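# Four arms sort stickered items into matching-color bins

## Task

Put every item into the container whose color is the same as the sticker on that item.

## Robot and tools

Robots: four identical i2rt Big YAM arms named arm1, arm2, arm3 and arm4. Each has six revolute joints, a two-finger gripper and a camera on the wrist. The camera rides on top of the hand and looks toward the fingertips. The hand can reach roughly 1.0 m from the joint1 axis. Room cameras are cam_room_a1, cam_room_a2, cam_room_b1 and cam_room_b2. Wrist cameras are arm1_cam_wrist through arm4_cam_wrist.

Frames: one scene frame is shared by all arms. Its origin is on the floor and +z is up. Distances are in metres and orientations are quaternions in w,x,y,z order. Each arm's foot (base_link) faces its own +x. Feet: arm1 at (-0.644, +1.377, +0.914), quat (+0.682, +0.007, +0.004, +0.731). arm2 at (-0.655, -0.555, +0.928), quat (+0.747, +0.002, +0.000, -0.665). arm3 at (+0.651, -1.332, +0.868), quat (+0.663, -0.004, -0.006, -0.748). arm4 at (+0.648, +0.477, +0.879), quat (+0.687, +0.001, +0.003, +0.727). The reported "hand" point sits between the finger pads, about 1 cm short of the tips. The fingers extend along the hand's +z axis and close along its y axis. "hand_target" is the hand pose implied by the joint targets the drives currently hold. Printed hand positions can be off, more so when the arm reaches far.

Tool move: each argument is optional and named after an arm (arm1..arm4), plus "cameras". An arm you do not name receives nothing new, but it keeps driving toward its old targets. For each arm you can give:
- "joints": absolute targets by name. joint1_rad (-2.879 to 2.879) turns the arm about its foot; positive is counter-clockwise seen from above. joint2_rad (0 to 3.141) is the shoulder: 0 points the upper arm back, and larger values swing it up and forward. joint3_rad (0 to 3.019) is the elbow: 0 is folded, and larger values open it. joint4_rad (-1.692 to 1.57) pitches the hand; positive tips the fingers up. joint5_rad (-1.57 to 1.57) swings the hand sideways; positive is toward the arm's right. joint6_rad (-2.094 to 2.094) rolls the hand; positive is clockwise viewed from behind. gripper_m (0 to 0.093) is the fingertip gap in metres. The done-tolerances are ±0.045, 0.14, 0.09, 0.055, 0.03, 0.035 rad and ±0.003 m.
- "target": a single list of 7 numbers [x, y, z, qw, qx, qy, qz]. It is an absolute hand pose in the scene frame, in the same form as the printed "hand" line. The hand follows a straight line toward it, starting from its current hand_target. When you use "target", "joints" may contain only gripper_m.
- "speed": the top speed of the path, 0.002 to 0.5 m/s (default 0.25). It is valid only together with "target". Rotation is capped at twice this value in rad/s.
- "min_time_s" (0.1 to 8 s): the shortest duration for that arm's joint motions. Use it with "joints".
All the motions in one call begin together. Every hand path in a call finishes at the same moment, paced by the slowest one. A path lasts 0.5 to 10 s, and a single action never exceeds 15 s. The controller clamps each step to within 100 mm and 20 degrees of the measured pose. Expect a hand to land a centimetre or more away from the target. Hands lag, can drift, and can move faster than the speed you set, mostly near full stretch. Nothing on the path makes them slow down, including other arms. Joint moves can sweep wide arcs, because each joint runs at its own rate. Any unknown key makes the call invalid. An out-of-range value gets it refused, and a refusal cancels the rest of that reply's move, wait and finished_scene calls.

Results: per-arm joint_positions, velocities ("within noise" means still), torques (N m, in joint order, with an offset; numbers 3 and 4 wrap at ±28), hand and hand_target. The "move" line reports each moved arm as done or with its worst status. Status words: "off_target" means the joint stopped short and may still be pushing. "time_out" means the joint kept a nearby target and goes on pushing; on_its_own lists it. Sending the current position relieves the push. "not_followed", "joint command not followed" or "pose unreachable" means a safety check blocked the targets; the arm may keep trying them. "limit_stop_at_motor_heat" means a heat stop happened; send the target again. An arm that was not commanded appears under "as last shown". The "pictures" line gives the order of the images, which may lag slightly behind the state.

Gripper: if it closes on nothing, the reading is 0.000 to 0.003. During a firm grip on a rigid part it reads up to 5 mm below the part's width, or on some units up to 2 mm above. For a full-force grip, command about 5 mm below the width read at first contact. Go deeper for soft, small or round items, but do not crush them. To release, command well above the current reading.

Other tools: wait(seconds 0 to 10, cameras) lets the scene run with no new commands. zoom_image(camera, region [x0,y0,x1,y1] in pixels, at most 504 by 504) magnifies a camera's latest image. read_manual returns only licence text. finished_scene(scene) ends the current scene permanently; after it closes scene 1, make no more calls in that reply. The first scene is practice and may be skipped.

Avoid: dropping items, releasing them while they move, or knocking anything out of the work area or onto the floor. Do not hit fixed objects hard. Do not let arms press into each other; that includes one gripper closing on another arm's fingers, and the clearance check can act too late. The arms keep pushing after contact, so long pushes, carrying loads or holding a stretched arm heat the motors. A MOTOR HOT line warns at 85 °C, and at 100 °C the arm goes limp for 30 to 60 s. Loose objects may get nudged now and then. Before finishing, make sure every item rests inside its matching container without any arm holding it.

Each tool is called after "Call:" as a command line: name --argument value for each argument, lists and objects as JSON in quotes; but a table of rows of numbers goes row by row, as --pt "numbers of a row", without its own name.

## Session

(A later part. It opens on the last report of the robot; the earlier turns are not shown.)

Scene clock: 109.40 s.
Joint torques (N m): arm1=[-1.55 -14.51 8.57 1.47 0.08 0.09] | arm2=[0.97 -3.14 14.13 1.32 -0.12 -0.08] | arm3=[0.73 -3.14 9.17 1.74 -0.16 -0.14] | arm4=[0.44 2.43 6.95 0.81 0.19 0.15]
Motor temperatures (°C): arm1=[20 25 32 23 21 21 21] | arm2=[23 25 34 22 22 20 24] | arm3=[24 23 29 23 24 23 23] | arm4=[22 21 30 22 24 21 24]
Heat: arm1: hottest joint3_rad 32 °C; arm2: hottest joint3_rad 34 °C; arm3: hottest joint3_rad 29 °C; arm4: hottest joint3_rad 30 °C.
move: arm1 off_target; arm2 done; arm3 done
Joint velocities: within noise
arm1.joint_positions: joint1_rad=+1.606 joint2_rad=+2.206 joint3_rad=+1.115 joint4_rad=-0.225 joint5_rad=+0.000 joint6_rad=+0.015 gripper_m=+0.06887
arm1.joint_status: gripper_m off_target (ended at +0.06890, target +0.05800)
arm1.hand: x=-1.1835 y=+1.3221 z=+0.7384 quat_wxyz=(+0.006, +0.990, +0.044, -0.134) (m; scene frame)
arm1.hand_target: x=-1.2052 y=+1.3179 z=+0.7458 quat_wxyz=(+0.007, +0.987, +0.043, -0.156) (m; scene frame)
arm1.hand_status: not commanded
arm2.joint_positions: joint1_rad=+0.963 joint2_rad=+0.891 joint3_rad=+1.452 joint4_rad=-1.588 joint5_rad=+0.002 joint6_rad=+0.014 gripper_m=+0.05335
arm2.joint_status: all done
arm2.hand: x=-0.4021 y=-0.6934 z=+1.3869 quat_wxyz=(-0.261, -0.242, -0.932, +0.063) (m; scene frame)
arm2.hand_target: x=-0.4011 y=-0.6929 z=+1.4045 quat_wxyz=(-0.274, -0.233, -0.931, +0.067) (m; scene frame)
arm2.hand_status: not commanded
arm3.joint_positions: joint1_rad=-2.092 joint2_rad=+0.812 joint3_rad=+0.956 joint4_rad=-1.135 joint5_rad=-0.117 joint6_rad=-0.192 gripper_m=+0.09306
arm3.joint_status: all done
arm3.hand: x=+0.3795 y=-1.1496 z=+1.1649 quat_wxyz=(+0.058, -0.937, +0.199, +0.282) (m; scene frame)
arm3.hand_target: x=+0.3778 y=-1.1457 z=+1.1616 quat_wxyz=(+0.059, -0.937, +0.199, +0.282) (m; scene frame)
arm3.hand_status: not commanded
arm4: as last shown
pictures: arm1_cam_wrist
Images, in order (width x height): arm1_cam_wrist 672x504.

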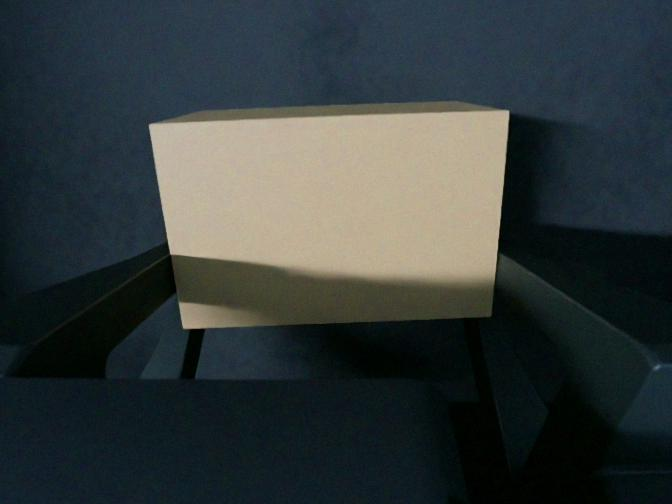

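Call:
move --arm1 '{"target":[-1.16,1.32,0.96,-0.0068,-0.9867,-0.0431,0.1563],"speed":0.2}' --arm2 '{"target":[-0.38,-0.69,1.11,0.2810,0.2130,0.9337,-0.0641],"speed":0.25}'

Call:
move --arm1 '{"joints":{"joint2_rad":0.9,"joint3_rad":1.5,"joint4_rad":-0.1},"min_time_s":3}' --arm2 '{"target":[0.0,-0.87,1.09,0.2810,0.2130,0.9337,-0.0641]}' --cameras '["arm2_cam_wrist","cam_room_b2","cam_room_b1"]'

Call:
zoom_image --camera "cam_room_b2" --region '[240, 80, 380, 220]'

Call:
zoom_image --camera "cam_room_b1" --region '[0, 130, 100, 230]'

Scene clock: 118.80 s.
Joint torques (N m): arm1=[-1.14 -12.28 10.11 0.57 0.11 0.15] | arm2=[1.55 -2.84 11.56 2.73 -0.04 -0.07] | arm3=[0.79 -3.08 9.22 1.76 -0.17 -0.11] | arm4=[0.91 2.67 7.01 0.75 0.21 0.19]
Motor temperatures (°C): arm1=[20 25 32 23 21 21 22] | arm2=[23 25 34 22 22 20 24] | arm3=[24 23 29 23 24 23 23] | arm4=[22 21 30 22 24 21 24]
Heat: arm1: hottest joint3_rad 32 °C; arm2: hottest joint3_rad 34 °C; arm3: hottest joint3_rad 29 °C; arm4: hottest joint3_rad 30 °C.
move: arm1 off_target; arm2 done
Joint velocities: within noise
arm1.joint_positions: joint1_rad=+1.606 joint2_rad=+1.704 joint3_rad=+1.060 joint4_rad=-0.641 joint5_rad=+0.002 joint6_rad=+0.017 gripper_m=+0.06887
arm1.joint_status: not commanded
arm1.hand: x=-1.1554 y=+1.3243 z=+0.9516 quat_wxyz=(+0.006, +0.988, +0.043, -0.150) (m; scene frame)
arm1.hand_target: x=-1.1599 y=+1.3200 z=+0.9600 quat_wxyz=(+0.007, +0.987, +0.043, -0.156) (m; scene frame)
arm1.hand_status: off_target (0.011 m and 0.7 deg from the pose sent, 0.223 m and 2.6 deg at the start)
arm2.joint_positions: joint1_rad=+0.994 joint2_rad=+0.742 joint3_rad=+0.620 joint4_rad=-0.878 joint5_rad=+0.002 joint6_rad=+0.011 gripper_m=+0.05335
arm2.joint_status: not commanded
arm2.hand: x=-0.3856 y=-0.6905 z=+1.1095 quat_wxyz=(-0.275, -0.225, -0.933, +0.062) (m; scene frame)
arm2.hand_target: x=-0.3801 y=-0.6899 z=+1.1101 quat_wxyz=(-0.281, -0.213, -0.934, +0.064) (m; scene frame)
arm2.hand_status: done (0.006 m and 1.6 deg from the pose sent, 0.278 m and 4.0 deg at the start)
arm3, arm4: as last shown
arm3.joint_positions: joint1_rad=-2.092 joint2_rad=+0.812 joint3_rad=+0.956 joint4_rad=-1.135 joint5_rad=-0.117 joint6_rad=-0.193 gripper_m=+0.09306
pictures: none

Scene clock: 122.40 s.
Joint torques (N m): arm1=[-0.91 0.56 14.24 1.91 0.08 0.14] | arm2=[1.49 -20.01 16.65 1.36 0.11 -0.03] | arm3=[0.73 -3.08 9.24 1.76 -0.17 -0.12] | arm4=[0.44 2.43 6.9 0.75 0.23 0.16]
Motor temperatures (°C): arm1=[20 25 32 23 21 21 22] | arm2=[23 25 35 22 22 20 24] | arm3=[24 23 29 23 24 23 23] | arm4=[22 21 30 22 24 21 24]
Heat: arm1: hottest joint3_rad 32 °C; arm2: hottest joint3_rad 35 °C; arm3: hottest joint3_rad 29 °C; arm4: hottest joint3_rad 30 °C.
move: arm1 done; arm2 off_target
Joint velocities: within noise
arm1.joint_positions: joint1_rad=+1.606 joint2_rad=+0.893 joint3_rad=+1.454 joint4_rad=-0.115 joint5_rad=+0.002 joint6_rad=+0.017 gripper_m=+0.06887
arm1.joint_status: all done
arm1.hand: x=-1.0142 y=+1.3359 z=+1.6982 quat_wxyz=(+0.050, +0.526, +0.024, -0.849) (m; scene frame)
arm1.hand_target: x=-1.0016 y=+1.3345 z=+1.7235 quat_wxyz=(+0.057, +0.503, +0.022, -0.862) (m; scene frame)
arm1.hand_status: not commanded
arm2.joint_positions: joint1_rad=+0.999 joint2_rad=+1.907 joint3_rad=+1.616 joint4_rad=-0.727 joint5_rad=+0.002 joint6_rad=+0.011 gripper_m=+0.05335
arm2.joint_status: not commanded
arm2.hand: x=-0.0208 y=-0.8672 z=+1.0733 quat_wxyz=(-0.266, -0.223, -0.936, +0.059) (m; scene frame)
arm2.hand_target: x=-0.0014 y=-0.8694 z=+1.0903 quat_wxyz=(-0.282, -0.213, -0.933, +0.064) (m; scene frame)
arm2.hand_status: off_target (0.027 m and 2.1 deg from the pose sent, 0.426 m and 1.6 deg at the start)
arm3, arm4: as last shown
pictures: arm2_cam_wrist, cam_room_b1, cam_room_b2
Images, in order (width x height): arm2_cam_wrist 672x504, cam_room_b1 672x504, cam_room_b2 672x504.

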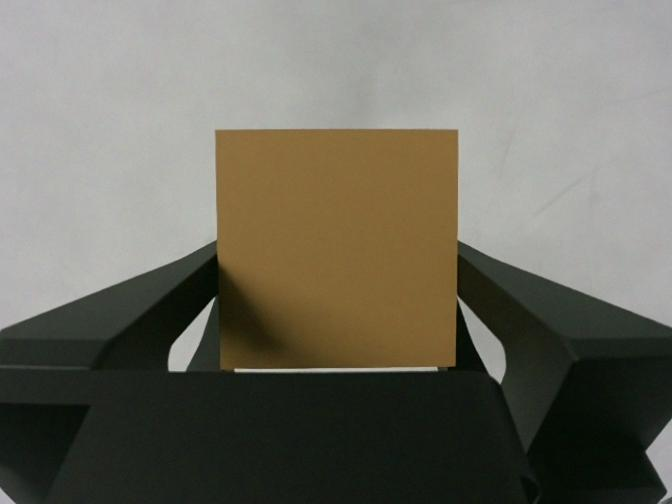

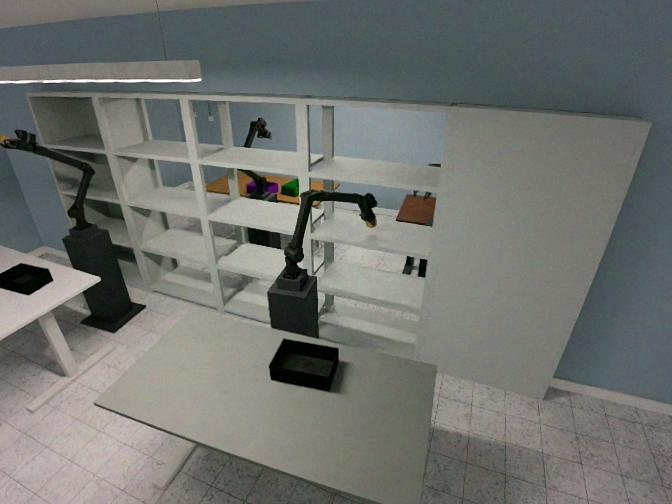

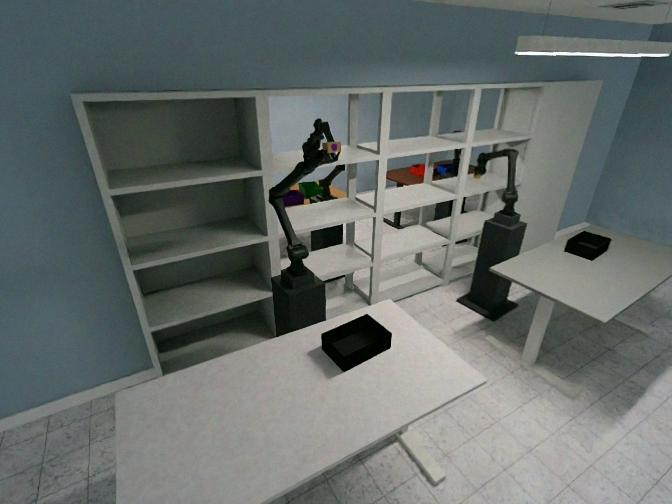

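Scaled by 3.600.

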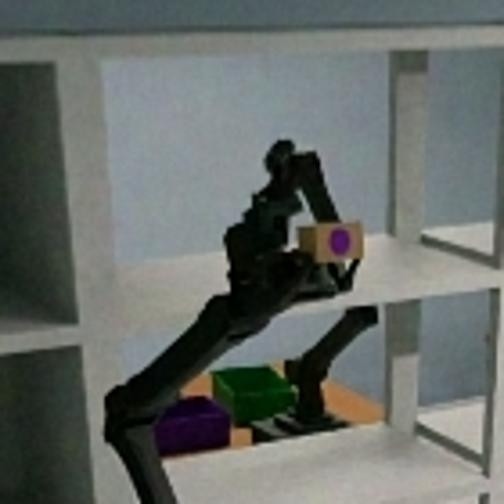

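Scaled by 5.040.

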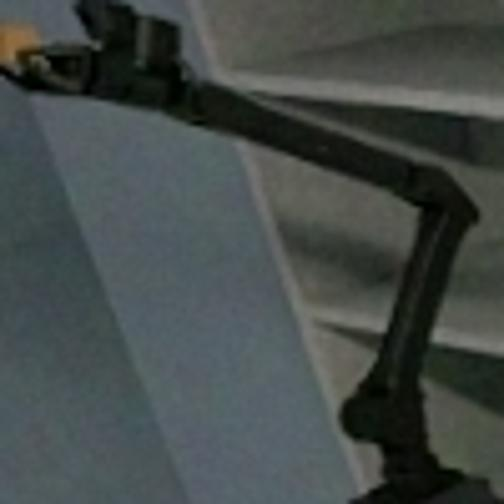

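Call:
move --arm1 '{"joints":{"joint4_rad":-1.6},"min_time_s":1.5}' --arm2 '{"target":[0.0,-0.87,1.04,0.2810,0.2130,0.9337,-0.0641],"speed":0.12}'

Call:
move --arm1 '{"joints":{"joint1_rad":-2.26,"joint5_rad":0,"joint6_rad":0},"min_time_s":3.5}' --arm2 '{"target":[0.0,-0.87,1.015,0.2810,0.2130,0.9337,-0.0641],"speed":0.06}'

Call:
move --arm1 '{"target":[-0.37,1.18,1.10,0.1487,0.3052,0.9393,-0.0483]}' --arm2 '{"target":[0.0,-0.87,1.0,0.2810,0.2130,0.9337,-0.0641],"speed":0.05}' --cameras '["arm1_cam_wrist","cam_room_a1"]'

Call:
zoom_image --camera "cam_room_a1" --region '[270, 150, 410, 245]'

Scene clock: 139.43 s.
Joint torques (N m): arm1=[-0.73 0.44 13.91 0.76 0.14 0.1] | arm2=[1.49 -20.01 10.76 2.77 0.1 -0.04] | arm3=[0.79 -3.02 9.2 1.74 -0.17 -0.13] | arm4=[0.67 2.55 6.98 0.85 0.19 0.16]
Motor temperatures (°C): arm1=[20 25 33 23 21 21 22] | arm2=[23 26 38 22 22 20 24] | arm3=[24 23 29 23 24 23 23] | arm4=[22 21 30 22 24 21 24]
Heat: arm1: hottest joint3_rad 33 °C; arm2: hottest joint3_rad 38 °C; arm3: hottest joint3_rad 29 °C; arm4: hottest joint3_rad 30 °C.
move: arm1 done; arm2 off_target
Joint velocities: within noise
arm1.joint_positions: joint1_rad=+1.606 joint2_rad=+0.895 joint3_rad=+1.454 joint4_rad=-1.592 joint5_rad=+0.002 joint6_rad=+0.017 gripper_m=+0.06887
arm1.joint_status: all done
arm1.hand: x=-0.9237 y=+1.3468 z=+1.3766 quat_wxyz=(+0.014, +0.961, +0.042, -0.273) (m; scene frame)
arm1.hand_target: x=-0.9234 y=+1.3447 z=+1.3946 quat_wxyz=(+0.016, +0.956, +0.042, -0.288) (m; scene frame)
arm1.hand_status: not commanded
arm2.joint_positions: joint1_rad=+0.999 joint2_rad=+1.944 joint3_rad=+1.616 joint4_rad=-0.649 joint5_rad=+0.002 joint6_rad=+0.011 gripper_m=+0.05335
arm2.joint_status: not commanded
arm2.hand: x=-0.0059 y=-0.8745 z=+1.0579 quat_wxyz=(-0.286, -0.222, -0.930, +0.064) (m; scene frame)
arm2.hand_target: x=-0.0007 y=-0.8699 z=+1.0401 quat_wxyz=(-0.281, -0.213, -0.934, +0.064) (m; scene frame)
arm2.hand_status: off_target (0.019 m and 1.2 deg from the pose sent, 0.039 m and 2.1 deg at the start)
arm3, arm4: as last shown
pictures: none

Scene clock: 143.27 s.
Joint torques (N m): arm1=[-1.96 -0.67 14.01 0.87 -0.02 -0.02] | arm2=[1.55 -20.07 10.3 2.78 0.09 -0.05] | arm3=[0.91 -3.02 9.26 1.73 -0.17 -0.11] | arm4=[0.26 2.61 7.08 0.79 0.18 0.16]
Motor temperatures (°C): arm1=[20 25 33 23 21 21 22] | arm2=[23 26 37 22 22 20 24] | arm3=[24 23 29 23 24 23 23] | arm4=[22 21 30 22 24 21 24]
Heat: arm1: hottest joint3_rad 33 °C; arm2: hottest joint3_rad 37 °C; arm3: hottest joint3_rad 29 °C; arm4: hottest joint3_rad 30 °C.
move: arm1 done; arm2 off_target
Joint velocities: within noise
arm1.joint_positions: joint1_rad=-2.254 joint2_rad=+0.895 joint3_rad=+1.454 joint4_rad=-1.592 joint5_rad=+0.001 joint6_rad=+0.008 gripper_m=+0.06890
arm1.joint_status: all done
arm1.hand: x=-0.4011 y=+1.2092 z=+1.3681 quat_wxyz=(-0.246, -0.295, -0.920, +0.081) (m; scene frame)
arm1.hand_target: x=-0.4016 y=+1.2077 z=+1.3861 quat_wxyz=(-0.260, -0.293, -0.916, +0.087) (m; scene frame)
arm1.hand_status: not commanded
arm2.joint_positions: joint1_rad=+0.999 joint2_rad=+1.968 joint3_rad=+1.589 joint4_rad=-0.594 joint5_rad=+0.002 joint6_rad=+0.011 gripper_m=+0.05335
arm2.joint_status: not commanded
arm2.hand: x=-0.0041 y=-0.8752 z=+1.0355 quat_wxyz=(-0.288, -0.222, -0.930, +0.064) (m; scene frame)
arm2.hand_target: x=-0.0008 y=-0.8698 z=+1.0153 quat_wxyz=(-0.281, -0.213, -0.934, +0.064) (m; scene frame)
arm2.hand_status: off_target (0.022 m and 1.3 deg from the pose sent, 0.044 m and 1.2 deg at the start)
arm3, arm4: as last shown
pictures: none

Scene clock: 145.07 s.
Joint torques (N m): arm1=[-2.96 -3.49 11.97 1.31 -0.06 -0.03] | arm2=[1.44 -19.49 9.85 2.76 0.08 -0.05] | arm3=[0.62 -3.14 9.21 1.74 -0.17 -0.12] | arm4=[0.67 2.14 6.97 0.92 0.22 0.18]
Motor temperatures (°C): arm1=[20 24 33 23 21 21 22] | arm2=[23 26 37 22 22 20 24] | arm3=[24 23 29 23 24 23 23] | arm4=[22 21 30 22 24 21 24]
Heat: arm1: hottest joint3_rad 33 °C; arm2: hottest joint3_rad 37 °C; arm3: hottest joint3_rad 29 °C; arm4: hottest joint3_rad 30 °C.
move: arm1 off_target; arm2 off_target
Joint velocities: within noise
arm1.joint_positions: joint1_rad=-2.258 joint2_rad=+1.014 joint3_rad=+0.835 joint4_rad=-1.096 joint5_rad=-0.005 joint6_rad=+0.008 gripper_m=+0.06890
arm1.joint_status: not commanded
arm1.hand: x=-0.3739 y=+1.1872 z=+1.0919 quat_wxyz=(-0.134, -0.304, -0.942, +0.043) (m; scene frame)
arm1.hand_target: x=-0.3702 y=+1.1802 z=+1.1000 quat_wxyz=(-0.149, -0.305, -0.939, +0.048) (m; scene frame)
arm1.hand_status: off_target (0.012 m and 1.9 deg from the pose sent, 0.272 m and 12.0 deg at the start)
arm2.joint_positions: joint1_rad=+0.999 joint2_rad=+1.976 joint3_rad=+1.576 joint4_rad=-0.561 joint5_rad=+0.002 joint6_rad=+0.011 gripper_m=+0.05335
arm2.joint_status: not commanded
arm2.hand: x=-0.0023 y=-0.8761 z=+1.0276 quat_wxyz=(-0.293, -0.221, -0.928, +0.065) (m; scene frame)
arm2.hand_target: x=-0.0010 y=-0.8697 z=+1.0005 quat_wxyz=(-0.281, -0.213, -0.934, +0.064) (m; scene frame)
arm2.hand_status: off_target (0.028 m and 1.8 deg from the pose sent, 0.036 m and 1.3 deg at the start)
arm3, arm4: as last shown
pictures: arm1_cam_wrist, cam_room_a1
Images, in order (width x height): arm1_cam_wrist 672x504, cam_room_a1 672x504.

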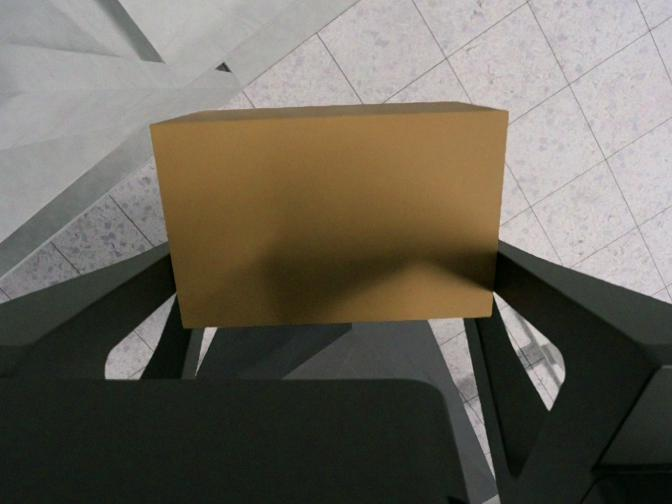

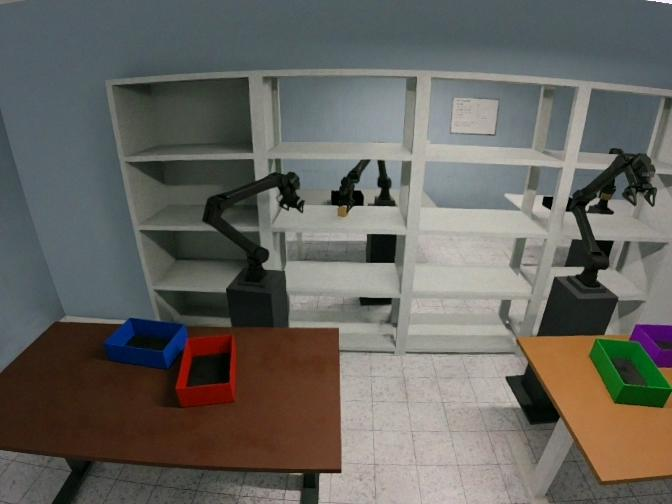

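Scaled by 3.600.

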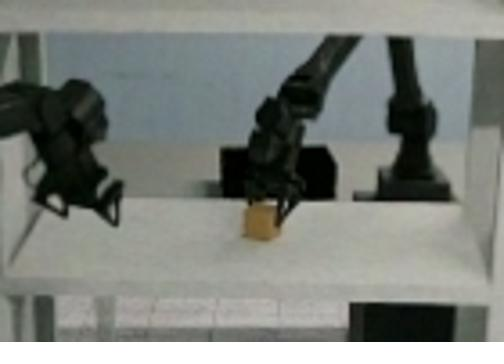

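Call:
move --arm1 '{"target":[-0.03,0.935,1.085,0.1487,0.3052,0.9393,-0.0483]}' --arm2 '{"target":[0.0,-0.87,0.983,0.2810,0.2130,0.9337,-0.0641],"speed":0.05}' --arm4 '{"joints":{"joint1_rad":0.914,"joint2_rad":0.81,"joint3_rad":0.92,"joint4_rad":-1.1,"joint5_rad":0.02,"joint6_rad":0.013},"min_time_s":4}' --cameras '["arm1_cam_wrist"]'

Scene clock: 154.83 s.
Joint torques (N m): arm1=[-2.43 -19.55 17.13 0.54 -0.03 0] | arm2=[1.49 -17.96 9.18 2.71 0.07 -0.05] | arm3=[0.79 -3.08 9.22 1.74 -0.18 -0.13] | arm4=[0.62 -2.61 9.22 1.52 0.23 0.18]
Motor temperatures (°C): arm1=[20 24 35 23 21 21 22] | arm2=[23 26 35 22 22 20 25] | arm3=[24 23 29 23 24 23 23] | arm4=[22 21 30 22 24 21 24]
Heat: arm1: hottest joint3_rad 35 °C; arm2: hottest joint3_rad 35 °C; arm3: hottest joint3_rad 29 °C; arm4: hottest joint3_rad 30 °C.
move: arm1 off_target; arm2 off_target; arm4 done
Joint velocities: within noise
arm1.joint_positions: joint1_rad=-2.258 joint2_rad=+2.160 joint3_rad=+2.125 joint4_rad=-1.260 joint5_rad=-0.005 joint6_rad=+0.008 gripper_m=+0.06890
arm1.joint_status: not commanded
arm1.hand: x=-0.0400 y=+0.9492 z=+1.0591 quat_wxyz=(-0.124, -0.305, -0.943, +0.040) (m; scene frame)
arm1.hand_target: x=-0.0314 y=+0.9362 z=+1.0853 quat_wxyz=(-0.149, -0.305, -0.939, +0.049) (m; scene frame)
arm1.hand_status: off_target (0.031 m and 3.0 deg from the pose sent, 0.427 m and 1.9 deg at the start)
arm2.joint_positions: joint1_rad=+0.999 joint2_rad=+1.976 joint3_rad=+1.564 joint4_rad=-0.521 joint5_rad=+0.002 joint6_rad=+0.011 gripper_m=+0.05335
arm2.joint_status: not commanded
arm2.hand: x=+0.0010 y=-0.8777 z=+1.0273 quat_wxyz=(-0.306, -0.220, -0.924, +0.068) (m; scene frame)
arm2.hand_target: x=-0.0021 y=-0.8693 z=+0.9843 quat_wxyz=(-0.281, -0.213, -0.934, +0.064) (m; scene frame)
arm2.hand_status: off_target (0.045 m and 3.2 deg from the pose sent, 0.045 m and 1.8 deg at the start)
arm3: as last shown
arm4.joint_positions: joint1_rad=+0.914 joint2_rad=+0.799 joint3_rad=+0.919 joint4_rad=-1.117 joint5_rad=+0.017 joint6_rad=-0.001 gripper_m=+0.09311
arm4.joint_status: all done
arm4.hand: x=+0.3869 y=+0.6620 z=+1.1665 quat_wxyz=(-0.089, +0.915, -0.286, -0.269) (m; scene frame)
arm4.hand_target: x=+0.3827 y=+0.6656 z=+1.1661 quat_wxyz=(-0.090, +0.912, -0.293, -0.273) (m; scene frame)
arm4.hand_status: not commanded
pictures: arm1_cam_wrist
Images, in order (width x height): arm1_cam_wrist 672x504.

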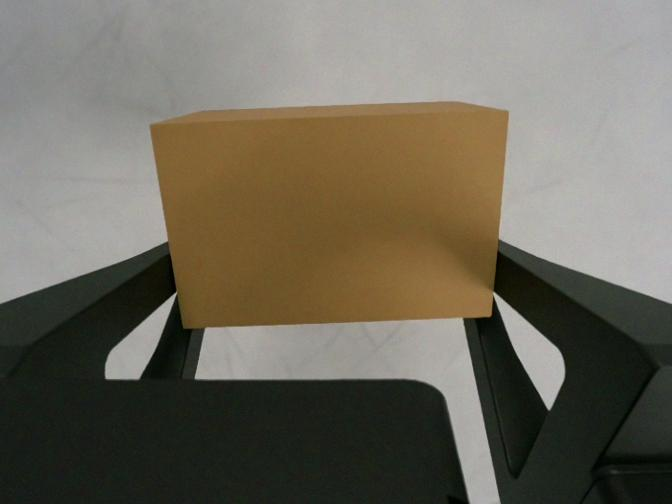

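Call:
move --arm1 '{"target":[-0.03,0.935,1.035,0.1487,0.3052,0.9393,-0.0483],"speed":0.12}' --arm2 '{"target":[0.0,-0.87,1.01,0.2810,0.2130,0.9337,-0.0641],"speed":0.1}'

Call:
move --arm1 '{"target":[-0.03,0.935,1.01,0.1487,0.3052,0.9393,-0.0483],"speed":0.06}' --arm2 '{"joints":{"gripper_m":0.085}}' --cameras '["arm2_cam_wrist"]'

Call:
move --arm1 '{"target":[-0.03,0.935,0.995,0.1487,0.3052,0.9393,-0.0483],"speed":0.05}' --arm2 '{"target":[-0.09,-0.83,1.10,0.2810,0.2130,0.9337,-0.0641],"speed":0.2}' --cameras '["arm2_cam_wrist","arm4_cam_wrist"]'

Scene clock: 163.50 s.
Joint torques (N m): arm1=[-2.26 -19.66 11.51 1.39 -0.04 0] | arm2=[1.49 -20.37 11.97 0.68 0.08 -0.01] | arm3=[0.79 -3.08 9.21 1.76 -0.18 -0.13] | arm4=[0.91 -2.49 9.21 1.51 0.19 0.2]
Motor temperatures (°C): arm1=[20 24 37 23 21 21 22] | arm2=[23 26 34 22 22 20 25] | arm3=[24 23 29 23 24 23 23] | arm4=[22 21 30 22 24 21 24]
Heat: arm1: hottest joint3_rad 37 °C; arm2: hottest joint3_rad 34 °C; arm3: hottest joint3_rad 29 °C; arm4: hottest joint3_rad 30 °C.
move: arm1 done; arm2 off_target
Joint velocities: within noise
arm1.joint_positions: joint1_rad=-2.258 joint2_rad=+2.172 joint3_rad=+2.081 joint4_rad=-1.165 joint5_rad=-0.005 joint6_rad=+0.008 gripper_m=+0.06890
arm1.joint_status: not commanded
arm1.hand: x=-0.0313 y=+0.9427 z=+1.0367 quat_wxyz=(-0.142, -0.304, -0.941, +0.046) (m; scene frame)
arm1.hand_target: x=-0.0301 y=+0.9352 z=+1.0351 quat_wxyz=(-0.149, -0.305, -0.939, +0.048) (m; scene frame)
arm1.hand_status: done (0.008 m and 0.8 deg from the pose sent, 0.030 m and 3.0 deg at the start)
arm2.joint_positions: joint1_rad=+0.999 joint2_rad=+1.976 joint3_rad=+1.563 joint4_rad=-0.528 joint5_rad=+0.002 joint6_rad=+0.007 gripper_m=+0.05335
arm2.joint_status: not commanded
arm2.hand: x=-0.0004 y=-0.8767 z=+1.0258 quat_wxyz=(-0.302, -0.219, -0.925, +0.068) (m; scene frame)
arm2.hand_target: x=-0.0003 y=-0.8700 z=+1.0103 quat_wxyz=(-0.281, -0.213, -0.933, +0.064) (m; scene frame)
arm2.hand_status: off_target (0.017 m and 2.7 deg from the pose sent, 0.019 m and 3.2 deg at the start)
arm3, arm4: as last shown
pictures: none

Scene clock: 164.47 s.
Joint torques (N m): arm1=[-2.2 -19.19 11.18 1.47 0 0.03] | arm2=[1.44 -20.37 11.93 1.33 0.08 0] | arm3=[0.79 -3.02 9.25 1.8 -0.17 -0.13] | arm4=[0.79 -2.55 9.26 1.55 0.23 0.18]
Motor temperatures (°C): arm1=[20 25 37 23 21 21 22] | arm2=[23 26 34 22 22 20 25] | arm3=[24 23 29 23 24 23 23] | arm4=[22 21 30 22 24 21 24]
Heat: arm1: hottest joint3_rad 37 °C; arm2: hottest joint3_rad 34 °C; arm3: hottest joint3_rad 29 °C; arm4: hottest joint3_rad 30 °C.
move: arm1 done; arm2 done
Joint velocities: within noise
arm1.joint_positions: joint1_rad=-2.258 joint2_rad=+2.178 joint3_rad=+2.037 joint4_rad=-1.107 joint5_rad=-0.005 joint6_rad=+0.008 gripper_m=+0.06890
arm1.joint_status: not commanded
arm1.hand: x=-0.0306 y=+0.9421 z=+1.0170 quat_wxyz=(-0.146, -0.304, -0.940, +0.047) (m; scene frame)
arm1.hand_target: x=-0.0301 y=+0.9352 z=+1.0101 quat_wxyz=(-0.149, -0.305, -0.939, +0.048) (m; scene frame)
arm1.hand_status: done (0.010 m and 0.4 deg from the pose sent, 0.028 m and 0.8 deg at the start)
arm2.joint_positions: joint1_rad=+0.999 joint2_rad=+1.978 joint3_rad=+1.563 joint4_rad=-0.546 joint5_rad=+0.002 joint6_rad=+0.007 gripper_m=+0.08492
arm2.joint_status: all done
arm2.hand: x=-0.0037 y=-0.8751 z=+1.0224 quat_wxyz=(-0.293, -0.219, -0.928, +0.066) (m; scene frame)
arm2.hand_target: x=-0.0003 y=-0.8700 z=+1.0102 quat_wxyz=(-0.281, -0.213, -0.933, +0.064) (m; scene frame)
arm2.hand_status: not commanded
arm3.joint_positions: joint1_rad=-2.092 joint2_rad=+0.812 joint3_rad=+0.956 joint4_rad=-1.135 joint5_rad=-0.117 joint6_rad=-0.193 gripper_m=+0.09306
arm3.joint_status: not commanded
arm3.hand: x=+0.3795 y=-1.1496 z=+1.1649 quat_wxyz=(+0.058, -0.937, +0.199, +0.282) (m; scene frame)
arm3.hand_target: x=+0.3778 y=-1.1457 z=+1.1616 quat_wxyz=(+0.059, -0.937, +0.199, +0.282) (m; scene frame)
arm3.hand_status: not commanded
arm4: as last shown
pictures: arm2_cam_wrist
Images, in order (width x height): arm2_cam_wrist 672x504.

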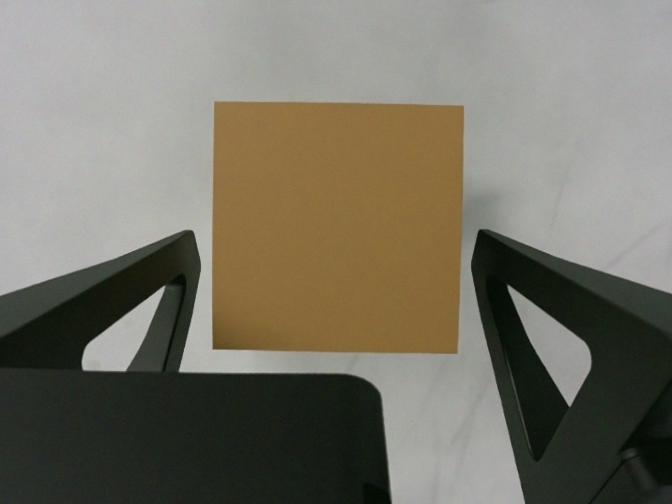

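Scene clock: 165.90 s.
Joint torques (N m): arm1=[-2.55 -18.43 10.69 1.51 -0.04 -0.03] | arm2=[1.08 -17.14 10.13 1.4 -0.04 -0.04] | arm3=[0.85 -3.02 9.25 1.73 -0.18 -0.12] | arm4=[0.85 -2.49 9.35 1.48 0.25 0.2]
Motor temperatures (°C): arm1=[20 25 37 23 21 21 22] | arm2=[23 26 34 22 22 20 24] | arm3=[24 23 29 23 24 23 23] | arm4=[22 21 30 22 24 21 24]
Heat: arm1: hottest joint3_rad 37 °C; arm2: hottest joint3_rad 34 °C; arm3: hottest joint3_rad 29 °C; arm4: hottest joint3_rad 30 °C.
move: arm1 off_target; arm2 off_target
Joint velocities: within noise
arm1.joint_positions: joint1_rad=-2.258 joint2_rad=+2.180 joint3_rad=+2.018 joint4_rad=-1.074 joint5_rad=-0.005 joint6_rad=+0.008 gripper_m=+0.06890
arm1.joint_status: not commanded
arm1.hand: x=-0.0288 y=+0.9408 z=+1.0092 quat_wxyz=(-0.152, -0.303, -0.939, +0.049) (m; scene frame)
arm1.hand_target: x=-0.0302 y=+0.9354 z=+0.9950 quat_wxyz=(-0.149, -0.305, -0.939, +0.048) (m; scene frame)
arm1.hand_status: off_target (0.015 m and 0.4 deg from the pose sent, 0.023 m and 0.4 deg at the start)
arm2.joint_positions: joint1_rad=+0.999 joint2_rad=+1.667 joint3_rad=+1.367 joint4_rad=-0.651 joint5_rad=+0.002 joint6_rad=+0.007 gripper_m=+0.08492
arm2.joint_status: not commanded
arm2.hand: x=-0.0855 y=-0.8355 z=+1.1140 quat_wxyz=(-0.297, -0.219, -0.927, +0.067) (m; scene frame)
arm2.hand_target: x=-0.0902 y=-0.8301 z=+1.1000 quat_wxyz=(-0.281, -0.213, -0.934, +0.064) (m; scene frame)
arm2.hand_status: off_target (0.016 m and 2.2 deg from the pose sent, 0.124 m and 1.7 deg at the start)
arm3, arm4: as last shown
pictures: arm2_cam_wrist, arm4_cam_wrist
Images, in order (width x height): arm2_cam_wrist 672x504, arm4_cam_wrist 672x504.

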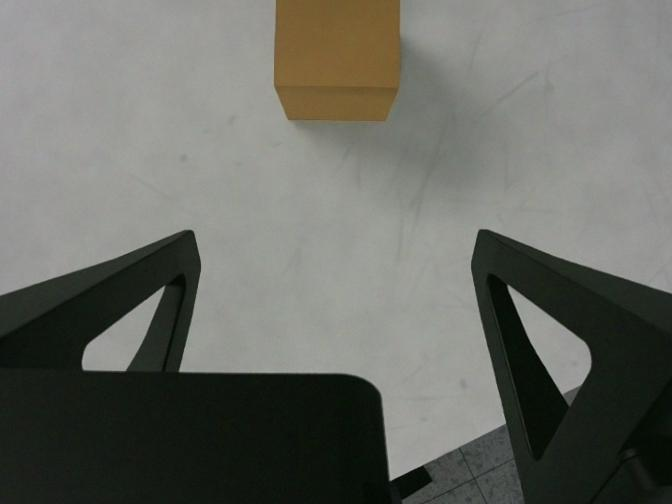

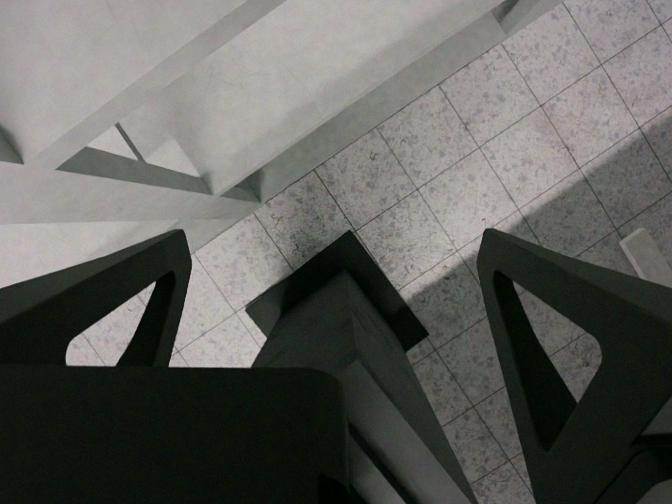

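Call:
move --arm1 '{"target":[-0.03,0.935,0.982,0.1487,0.3052,0.9393,-0.0483],"speed":0.05}' --arm2 '{"target":[-0.30,-0.73,1.13,0.2810,0.2130,0.9337,-0.0641],"speed":0.3}'

Call:
move --arm1 '{"target":[-0.03,0.935,0.998,0.1487,0.3052,0.9393,-0.0483],"speed":0.1}' --arm2 '{"target":[-0.38,-0.69,1.13,0.2810,0.2130,0.9337,-0.0641],"speed":0.3}' --arm3 '{"target":[0.045,-0.895,1.13,0.0673,-0.9312,0.2235,0.2802],"speed":0.3}' --cameras '["arm3_cam_wrist"]'

Call:
move --arm1 '{"joints":{"gripper_m":0.093}}' --cameras '["arm1_cam_wrist"]'

Scene clock: 173.30 s.
Joint torques (N m): arm1=[-2.9 -17.96 9.46 1.55 -0.02 -0.04] | arm2=[0.67 -7.06 10.62 1.4 -0.13 -0.04] | arm3=[0.73 -3.08 9.21 1.77 -0.17 -0.13] | arm4=[0.73 -2.37 9.13 1.58 0.22 0.16]
Motor temperatures (°C): arm1=[20 25 36 23 21 21 22] | arm2=[23 27 33 22 22 20 24] | arm3=[24 23 29 23 24 23 23] | arm4=[22 21 30 22 24 21 24]
Heat: arm1: hottest joint3_rad 36 °C; arm2: hottest joint3_rad 33 °C; arm3: hottest joint3_rad 29 °C; arm4: hottest joint3_rad 30 °C.
move: arm1 off_target; arm2 off_target
Joint velocities: within noise
arm1.joint_positions: joint1_rad=-2.258 joint2_rad=+2.180 joint3_rad=+2.010 joint4_rad=-1.047 joint5_rad=-0.006 joint6_rad=+0.008 gripper_m=+0.06890
arm1.joint_status: not commanded
arm1.hand: x=-0.0255 y=+0.9385 z=+1.0079 quat_wxyz=(-0.161, -0.303, -0.938, +0.051) (m; scene frame)
arm1.hand_target: x=-0.0305 y=+0.9356 z=+0.9824 quat_wxyz=(-0.149, -0.305, -0.939, +0.048) (m; scene frame)
arm1.hand_status: off_target (0.027 m and 1.5 deg from the pose sent, 0.028 m and 0.4 deg at the start)
arm2.joint_positions: joint1_rad=+0.999 joint2_rad=+1.027 joint3_rad=+0.827 joint4_rad=-0.758 joint5_rad=+0.002 joint6_rad=+0.005 gripper_m=+0.08492
arm2.joint_status: not commanded
arm2.hand: x=-0.2956 y=-0.7329 z=+1.1393 quat_wxyz=(-0.295, -0.218, -0.928, +0.067) (m; scene frame)
arm2.hand_target: x=-0.3001 y=-0.7300 z=+1.1300 quat_wxyz=(-0.281, -0.213, -0.934, +0.064) (m; scene frame)
arm2.hand_status: off_target (0.011 m and 1.8 deg from the pose sent, 0.240 m and 2.2 deg at the start)
arm3, arm4: as last shown
pictures: none

Scene clock: 175.57 s.
Joint torques (N m): arm1=[-3.25 -18.84 11.77 0.36 -0.03 -0.02] | arm2=[1.03 -4.42 10.5 1.35 -0.03 -0.02] | arm3=[1.67 -22.95 14.56 0.64 0.04 0.02] | arm4=[0.62 -2.73 9.24 1.44 0.23 0.2]
Motor temperatures (°C): arm1=[20 25 36 23 21 21 22] | arm2=[23 26 33 22 22 20 24] | arm3=[24 23 30 23 24 23 23] | arm4=[22 21 30 22 24 21 24]
Heat: arm1: hottest joint3_rad 36 °C; arm2: hottest joint3_rad 33 °C; arm3: hottest joint3_rad 30 °C; arm4: hottest joint3_rad 30 °C.
move: arm1 off_target; arm2 done; arm3 off_target
Joint velocities: within noise
arm1.joint_positions: joint1_rad=-2.258 joint2_rad=+2.180 joint3_rad=+2.010 joint4_rad=-1.048 joint5_rad=-0.006 joint6_rad=+0.008 gripper_m=+0.06890
arm1.joint_status: not commanded
arm1.hand: x=-0.0257 y=+0.9386 z=+1.0079 quat_wxyz=(-0.161, -0.303, -0.938, +0.051) (m; scene frame)
arm1.hand_target: x=-0.0300 y=+0.9352 z=+0.9981 quat_wxyz=(-0.149, -0.305, -0.939, +0.048) (m; scene frame)
arm1.hand_status: off_target (0.011 m and 1.4 deg from the pose sent, 0.011 m and 1.5 deg at the start)
arm2.joint_positions: joint1_rad=+0.999 joint2_rad=+0.750 joint3_rad=+0.684 joint4_rad=-0.899 joint5_rad=+0.002 joint6_rad=+0.005 gripper_m=+0.08492
arm2.joint_status: not commanded
arm2.hand: x=-0.3744 y=-0.6943 z=+1.1375 quat_wxyz=(-0.291, -0.218, -0.929, +0.066) (m; scene frame)
arm2.hand_target: x=-0.3799 y=-0.6901 z=+1.1301 quat_wxyz=(-0.281, -0.213, -0.934, +0.064) (m; scene frame)
arm2.hand_status: done (0.010 m and 1.4 deg from the pose sent, 0.095 m and 1.8 deg at the start)
arm3.joint_positions: joint1_rad=-2.092 joint2_rad=+1.942 joint3_rad=+1.936 joint4_rad=-1.020 joint5_rad=-0.087 joint6_rad=-0.154 gripper_m=+0.09306
arm3.joint_status: not commanded
arm3.hand: x=+0.0553 y=-0.9013 z=+1.1054 quat_wxyz=(+0.059, -0.937, +0.223, +0.261) (m; scene frame)
arm3.hand_target: x=+0.0460 y=-0.8959 z=+1.1302 quat_wxyz=(+0.067, -0.931, +0.223, +0.281) (m; scene frame)
arm3.hand_status: off_target (0.027 m and 2.4 deg from the pose sent, 0.422 m and 3.1 deg at the start)
arm4: as last shown
pictures: arm3_cam_wrist
Images, in order (width x height): arm3_cam_wrist 672x504.

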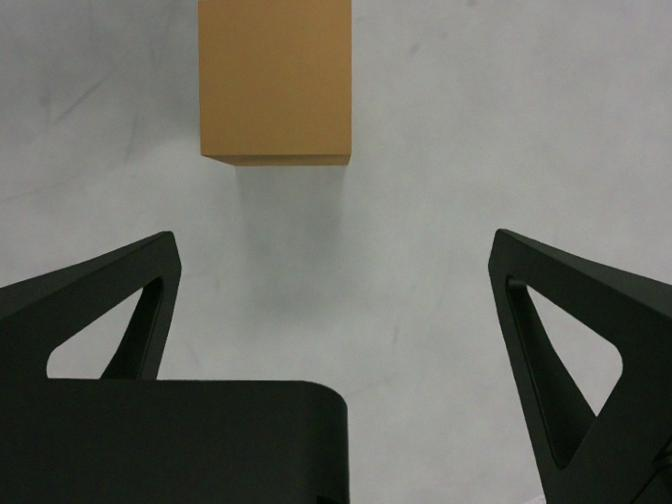

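Scene clock: 176.07 s.
Joint torques (N m): arm1=[-2.14 -18.9 11.89 0.47 0.01 -0.01] | arm2=[1.14 -4.37 10.47 1.35 -0.04 -0.02] | arm3=[1.85 -22.71 14.49 0.7 0.05 0.02] | arm4=[1.55 -2.43 9.26 1.47 0.2 0.17]
Motor temperatures (°C): arm1=[20 25 36 23 21 21 22] | arm2=[23 26 33 22 22 20 24] | arm3=[24 23 30 23 24 23 23] | arm4=[22 21 30 22 24 21 24]
Heat: arm1: hottest joint3_rad 36 °C; arm2: hottest joint3_rad 33 °C; arm3: hottest joint3_rad 30 °C; arm4: hottest joint3_rad 30 °C.
move: arm1 done
Joint velocities: within noise
arm1.joint_positions: joint1_rad=-2.258 joint2_rad=+2.184 joint3_rad=+2.010 joint4_rad=-1.055 joint5_rad=-0.006 joint6_rad=+0.008 gripper_m=+0.09297
arm1.joint_status: all done
arm1.hand: x=-0.0273 y=+0.9397 z=+1.0045 quat_wxyz=(-0.155, -0.303, -0.939, +0.050) (m; scene frame)
arm1.hand_target: x=-0.0300 y=+0.9352 z=+0.9980 quat_wxyz=(-0.149, -0.305, -0.939, +0.048) (m; scene frame)
arm1.hand_status: not commanded
arm2, arm3, arm4: as last shown
pictures: arm1_cam_wrist
Images, in order (width x height): arm1_cam_wrist 672x504.

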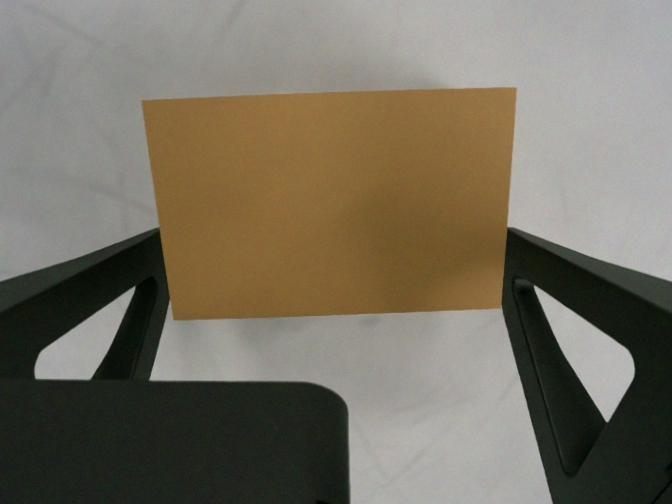

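Call:
move --arm1 '{"target":[-0.052,0.951,1.075,0.1487,0.3052,0.9393,-0.0483],"speed":0.15}' --arm3 '{"target":[-0.016,-0.891,1.095,0.0673,-0.9312,0.2235,0.2802],"speed":0.15}' --cameras '["arm3_cam_wrist","arm1_cam_wrist"]'

Call:
move --arm1 '{"target":[-0.37,1.18,1.10,0.1487,0.3052,0.9393,-0.0483],"speed":0.3}' --arm2 '{"joints":{"joint2_rad":0.5,"joint3_rad":0.8,"joint4_rad":-1.0},"min_time_s":2}'

Scene clock: 187.27 s.
Joint torques (N m): arm1=[-3.08 -19.49 12.04 0.55 -0.02 0.04] | arm2=[1.08 -4.25 10.5 1.29 -0.04 -0.02] | arm3=[2.02 -25 14.46 0.75 0.06 0.03] | arm4=[1.2 -2.84 9.2 1.51 0.22 0.13]
Motor temperatures (°C): arm1=[20 26 35 23 21 21 22] | arm2=[23 26 33 22 22 20 24] | arm3=[24 24 32 23 24 23 23] | arm4=[22 21 31 22 24 21 24]
Heat: arm1: hottest joint3_rad 35 °C; arm2: hottest joint3_rad 33 °C; arm3: hottest joint3_rad 32 °C; arm4: hottest joint3_rad 31 °C.
move: arm1 off_target; arm3 off_target
Joint velocities: within noise
arm1.joint_positions: joint1_rad=-2.258 joint2_rad=+2.089 joint3_rad=+2.010 joint4_rad=-1.176 joint5_rad=-0.006 joint6_rad=+0.008 gripper_m=+0.09297
arm1.joint_status: not commanded
arm1.hand: x=-0.0494 y=+0.9560 z=+1.0638 quat_wxyz=(-0.143, -0.304, -0.941, +0.046) (m; scene frame)
arm1.hand_target: x=-0.0520 y=+0.9512 z=+1.0749 quat_wxyz=(-0.149, -0.305, -0.939, +0.048) (m; scene frame)
arm1.hand_status: off_target (0.013 m and 0.7 deg from the pose sent, 0.076 m and 0.8 deg at the start)
arm2, arm4: as last shown
arm3.joint_positions: joint1_rad=-2.050 joint2_rad=+2.110 joint3_rad=+2.116 joint4_rad=-1.028 joint5_rad=-0.061 joint6_rad=-0.115 gripper_m=+0.09306
arm3.joint_status: not commanded
arm3.hand: x=-0.0033 y=-0.8933 z=+1.0725 quat_wxyz=(+0.061, -0.937, +0.225, +0.262) (m; scene frame)
arm3.hand_target: x=-0.0149 y=-0.8918 z=+1.0951 quat_wxyz=(+0.067, -0.931, +0.223, +0.281) (m; scene frame)
arm3.hand_status: off_target (0.026 m and 2.3 deg from the pose sent, 0.073 m and 2.5 deg at the start)
pictures: arm1_cam_wrist, arm3_cam_wrist
Images, in order (width x height): arm1_cam_wrist 672x504, arm3_cam_wrist 672x504.

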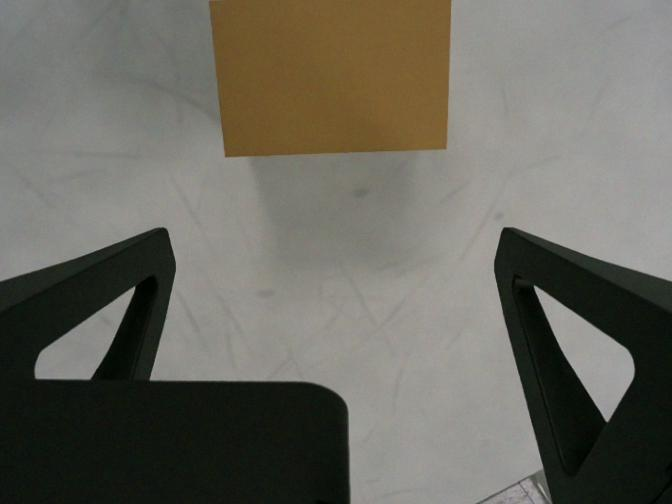

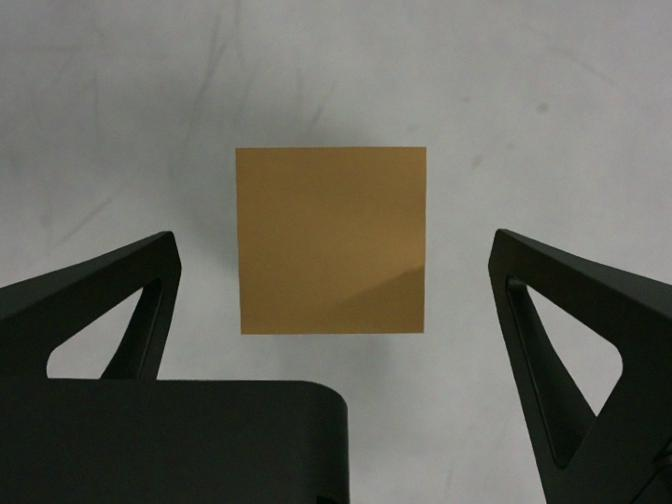

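Scene clock: 189.60 s.
Joint torques (N m): arm1=[-2.84 -2.55 11.48 0.64 -0.03 -0.04] | arm2=[1.03 -1.61 16.84 1.61 -0.05 -0.02] | arm3=[1.96 -24.88 14.49 0.72 0.06 0.02] | arm4=[0.56 -2.9 9.26 1.54 0.2 0.17]
Motor temperatures (°C): arm1=[20 26 35 23 21 21 22] | arm2=[23 26 33 22 22 20 24] | arm3=[24 24 33 23 24 23 23] | arm4=[22 21 31 22 24 21 24]
Heat: arm1: hottest joint3_rad 35 °C; arm2: hottest joint3_rad 33 °C; arm3: hottest joint3_rad 33 °C; arm4: hottest joint3_rad 31 °C.
move: arm1 done; arm2 done
Joint velocities: within noise
arm1.joint_positions: joint1_rad=-2.259 joint2_rad=+1.002 joint3_rad=+0.843 joint4_rad=-1.072 joint5_rad=-0.006 joint6_rad=+0.008 gripper_m=+0.09297
arm1.joint_status: not commanded
arm1.hand: x=-0.3678 y=+1.1829 z=+1.1010 quat_wxyz=(-0.154, -0.303, -0.939, +0.049) (m; scene frame)
arm1.hand_target: x=-0.3701 y=+1.1800 z=+1.1000 quat_wxyz=(-0.149, -0.305, -0.939, +0.048) (m; scene frame)
arm1.hand_status: done (0.004 m and 0.7 deg from the pose sent, 0.393 m and 0.7 deg at the start)
arm2.joint_positions: joint1_rad=+0.999 joint2_rad=+0.509 joint3_rad=+0.739 joint4_rad=-0.985 joint5_rad=+0.002 joint6_rad=+0.005 gripper_m=+0.08492
arm2.joint_status: all done
arm2.hand: x=-0.4074 y=-0.6785 z=+1.2196 quat_wxyz=(-0.387, -0.210, -0.894, +0.088) (m; scene frame)
arm2.hand_target: x=-0.4070 y=-0.6775 z=+1.2528 quat_wxyz=(-0.411, -0.202, -0.884, +0.094) (m; scene frame)
arm2.hand_status: not commanded
arm3: as last shown
arm4.joint_positions: joint1_rad=+0.914 joint2_rad=+0.799 joint3_rad=+0.919 joint4_rad=-1.117 joint5_rad=+0.017 joint6_rad=-0.001 gripper_m=+0.09311
arm4.joint_status: not commanded
arm4.hand: x=+0.3869 y=+0.6620 z=+1.1665 quat_wxyz=(-0.089, +0.915, -0.286, -0.269) (m; scene frame)
arm4.hand_target: x=+0.3827 y=+0.6656 z=+1.1661 quat_wxyz=(-0.090, +0.912, -0.293, -0.273) (m; scene frame)
arm4.hand_status: not commanded
pictures: none

Call:
move --arm3 '{"target":[-0.012,-0.899,1.03,0.0673,-0.9312,0.2235,0.2802],"speed":0.15}' --arm1 '{"joints":{"joint2_rad":0.5,"joint3_rad":0.8,"joint4_rad":-1.0},"min_time_s":2}' --cameras '["arm3_cam_wrist"]'

Call:
move --arm4 '{"target":[0.03,0.925,1.135,0.0843,-0.9157,0.2800,0.2756],"speed":0.3}' --arm3 '{"joints":{"gripper_m":0.04}}' --cameras '["arm3_cam_wrist","arm4_cam_wrist"]'

Scene clock: 201.00 s.
Joint torques (N m): arm1=[-2.78 1.96 11.49 2.32 -0.05 -0.08] | arm2=[1.08 -1.44 16.83 1.58 -0.04 -0.01] | arm3=[2.43 -25.47 9.73 1.68 0.06 0.01] | arm4=[1.14 -2.73 9.31 1.5 0.21 0.18]
Motor temperatures (°C): arm1=[20 25 34 23 21 21 22] | arm2=[23 25 34 22 22 20 24] | arm3=[24 24 34 23 24 23 23] | arm4=[22 21 31 22 24 21 24]
Heat: arm1: hottest joint3_rad 34 °C; arm2: hottest joint3_rad 34 °C; arm3: hottest joint3_rad 34 °C; arm4: hottest joint3_rad 31 °C.
move: arm1 done; arm3 off_target
Joint velocities: within noise
arm1.joint_positions: joint1_rad=-2.259 joint2_rad=+0.502 joint3_rad=+0.800 joint4_rad=-1.019 joint5_rad=-0.006 joint6_rad=+0.008 gripper_m=+0.09297
arm1.joint_status: all done
arm1.hand: x=-0.4152 y=+1.2178 z=+1.2307 quat_wxyz=(-0.387, -0.279, -0.870, +0.123) (m; scene frame)
arm1.hand_target: x=-0.4148 y=+1.2139 z=+1.2349 quat_wxyz=(-0.395, -0.279, -0.866, +0.129) (m; scene frame)
arm1.hand_status: not commanded
arm2, arm4: as last shown
arm3.joint_positions: joint1_rad=-2.050 joint2_rad=+2.106 joint3_rad=+1.981 joint4_rad=-0.873 joint5_rad=-0.058 joint6_rad=-0.111 gripper_m=+0.09306
arm3.joint_status: not commanded
arm3.hand: x=-0.0038 y=-0.8930 z=+1.0263 quat_wxyz=(+0.066, -0.933, +0.226, +0.272) (m; scene frame)
arm3.hand_target: x=-0.0119 y=-0.8991 z=+1.0301 quat_wxyz=(+0.067, -0.931, +0.223, +0.280) (m; scene frame)
arm3.hand_status: off_target (0.011 m and 1.0 deg from the pose sent, 0.044 m and 2.3 deg at the start)
pictures: arm3_cam_wrist
Images, in order (width x height): arm3_cam_wrist 672x504.

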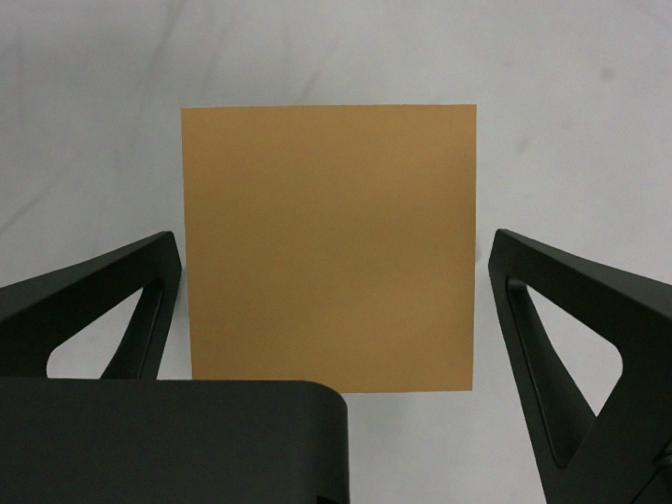

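Scene clock: 203.37 s.
Joint torques (N m): arm1=[-2.26 2.73 11.47 2.26 -0.04 -0.07] | arm2=[1.03 -1.61 16.83 1.61 -0.04 -0.03] | arm3=[2.32 -25.7 9.76 1.69 0.06 0.01] | arm4=[0.03 -23.36 13.24 0.39 -0.05 -0.06]
Motor temperatures (°C): arm1=[20 25 35 23 21 21 22] | arm2=[23 25 34 22 22 20 23] | arm3=[24 24 34 23 24 23 23] | arm4=[22 21 32 22 24 21 24]
Heat: arm1: hottest joint3_rad 35 °C; arm2: hottest joint3_rad 34 °C; arm3: hottest joint3_rad 34 °C; arm4: hottest joint3_rad 32 °C.
move: arm3 off_target; arm4 off_target
Joint velocities: within noise
arm1, arm2: as last shown
arm3.joint_positions: joint1_rad=-2.050 joint2_rad=+2.106 joint3_rad=+1.981 joint4_rad=-0.873 joint5_rad=-0.057 joint6_rad=-0.110 gripper_m=+0.05330
arm3.joint_status: gripper_m off_target (ended at +0.05332, target +0.04000)
arm3.hand: x=-0.0038 y=-0.8930 z=+1.0263 quat_wxyz=(+0.066, -0.933, +0.227, +0.272) (m; scene frame)
arm3.hand_target: x=-0.0119 y=-0.8991 z=+1.0301 quat_wxyz=(+0.067, -0.931, +0.223, +0.280) (m; scene frame)
arm3.hand_status: not commanded
arm4.joint_positions: joint1_rad=+0.894 joint2_rad=+1.993 joint3_rad=+1.998 joint4_rad=-1.019 joint5_rad=-0.010 joint6_rad=-0.018 gripper_m=+0.09311
arm4.joint_status: not commanded
arm4.hand: x=+0.0364 y=+0.9141 z=+1.1197 quat_wxyz=(-0.079, +0.918, -0.284, -0.264) (m; scene frame)
arm4.hand_target: x=+0.0309 y=+0.9245 z=+1.1348 quat_wxyz=(-0.085, +0.916, -0.280, -0.276) (m; scene frame)
arm4.hand_status: off_target (0.020 m and 1.6 deg from the pose sent, 0.445 m and 1.1 deg at the start)
pictures: arm3_cam_wrist, arm4_cam_wrist
Images, in order (width x height): arm3_cam_wrist 672x504, arm4_cam_wrist 672x504.

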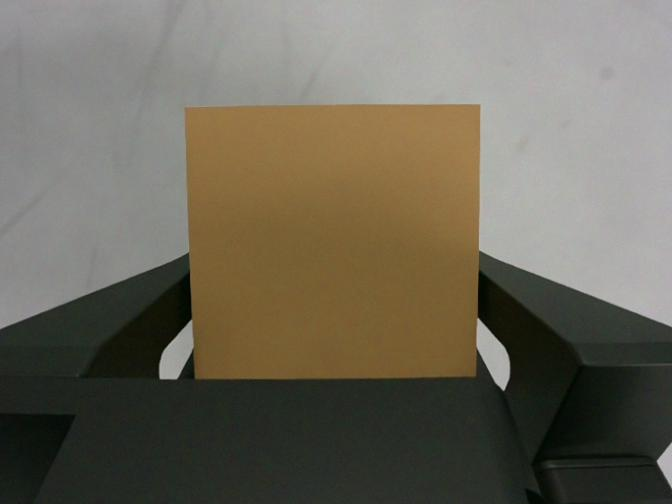

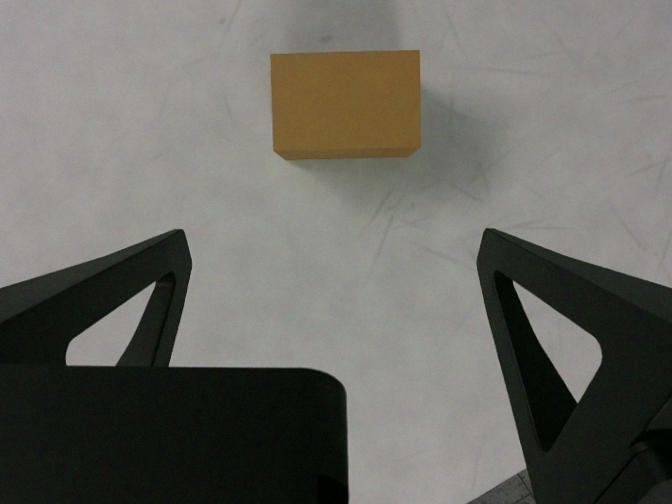

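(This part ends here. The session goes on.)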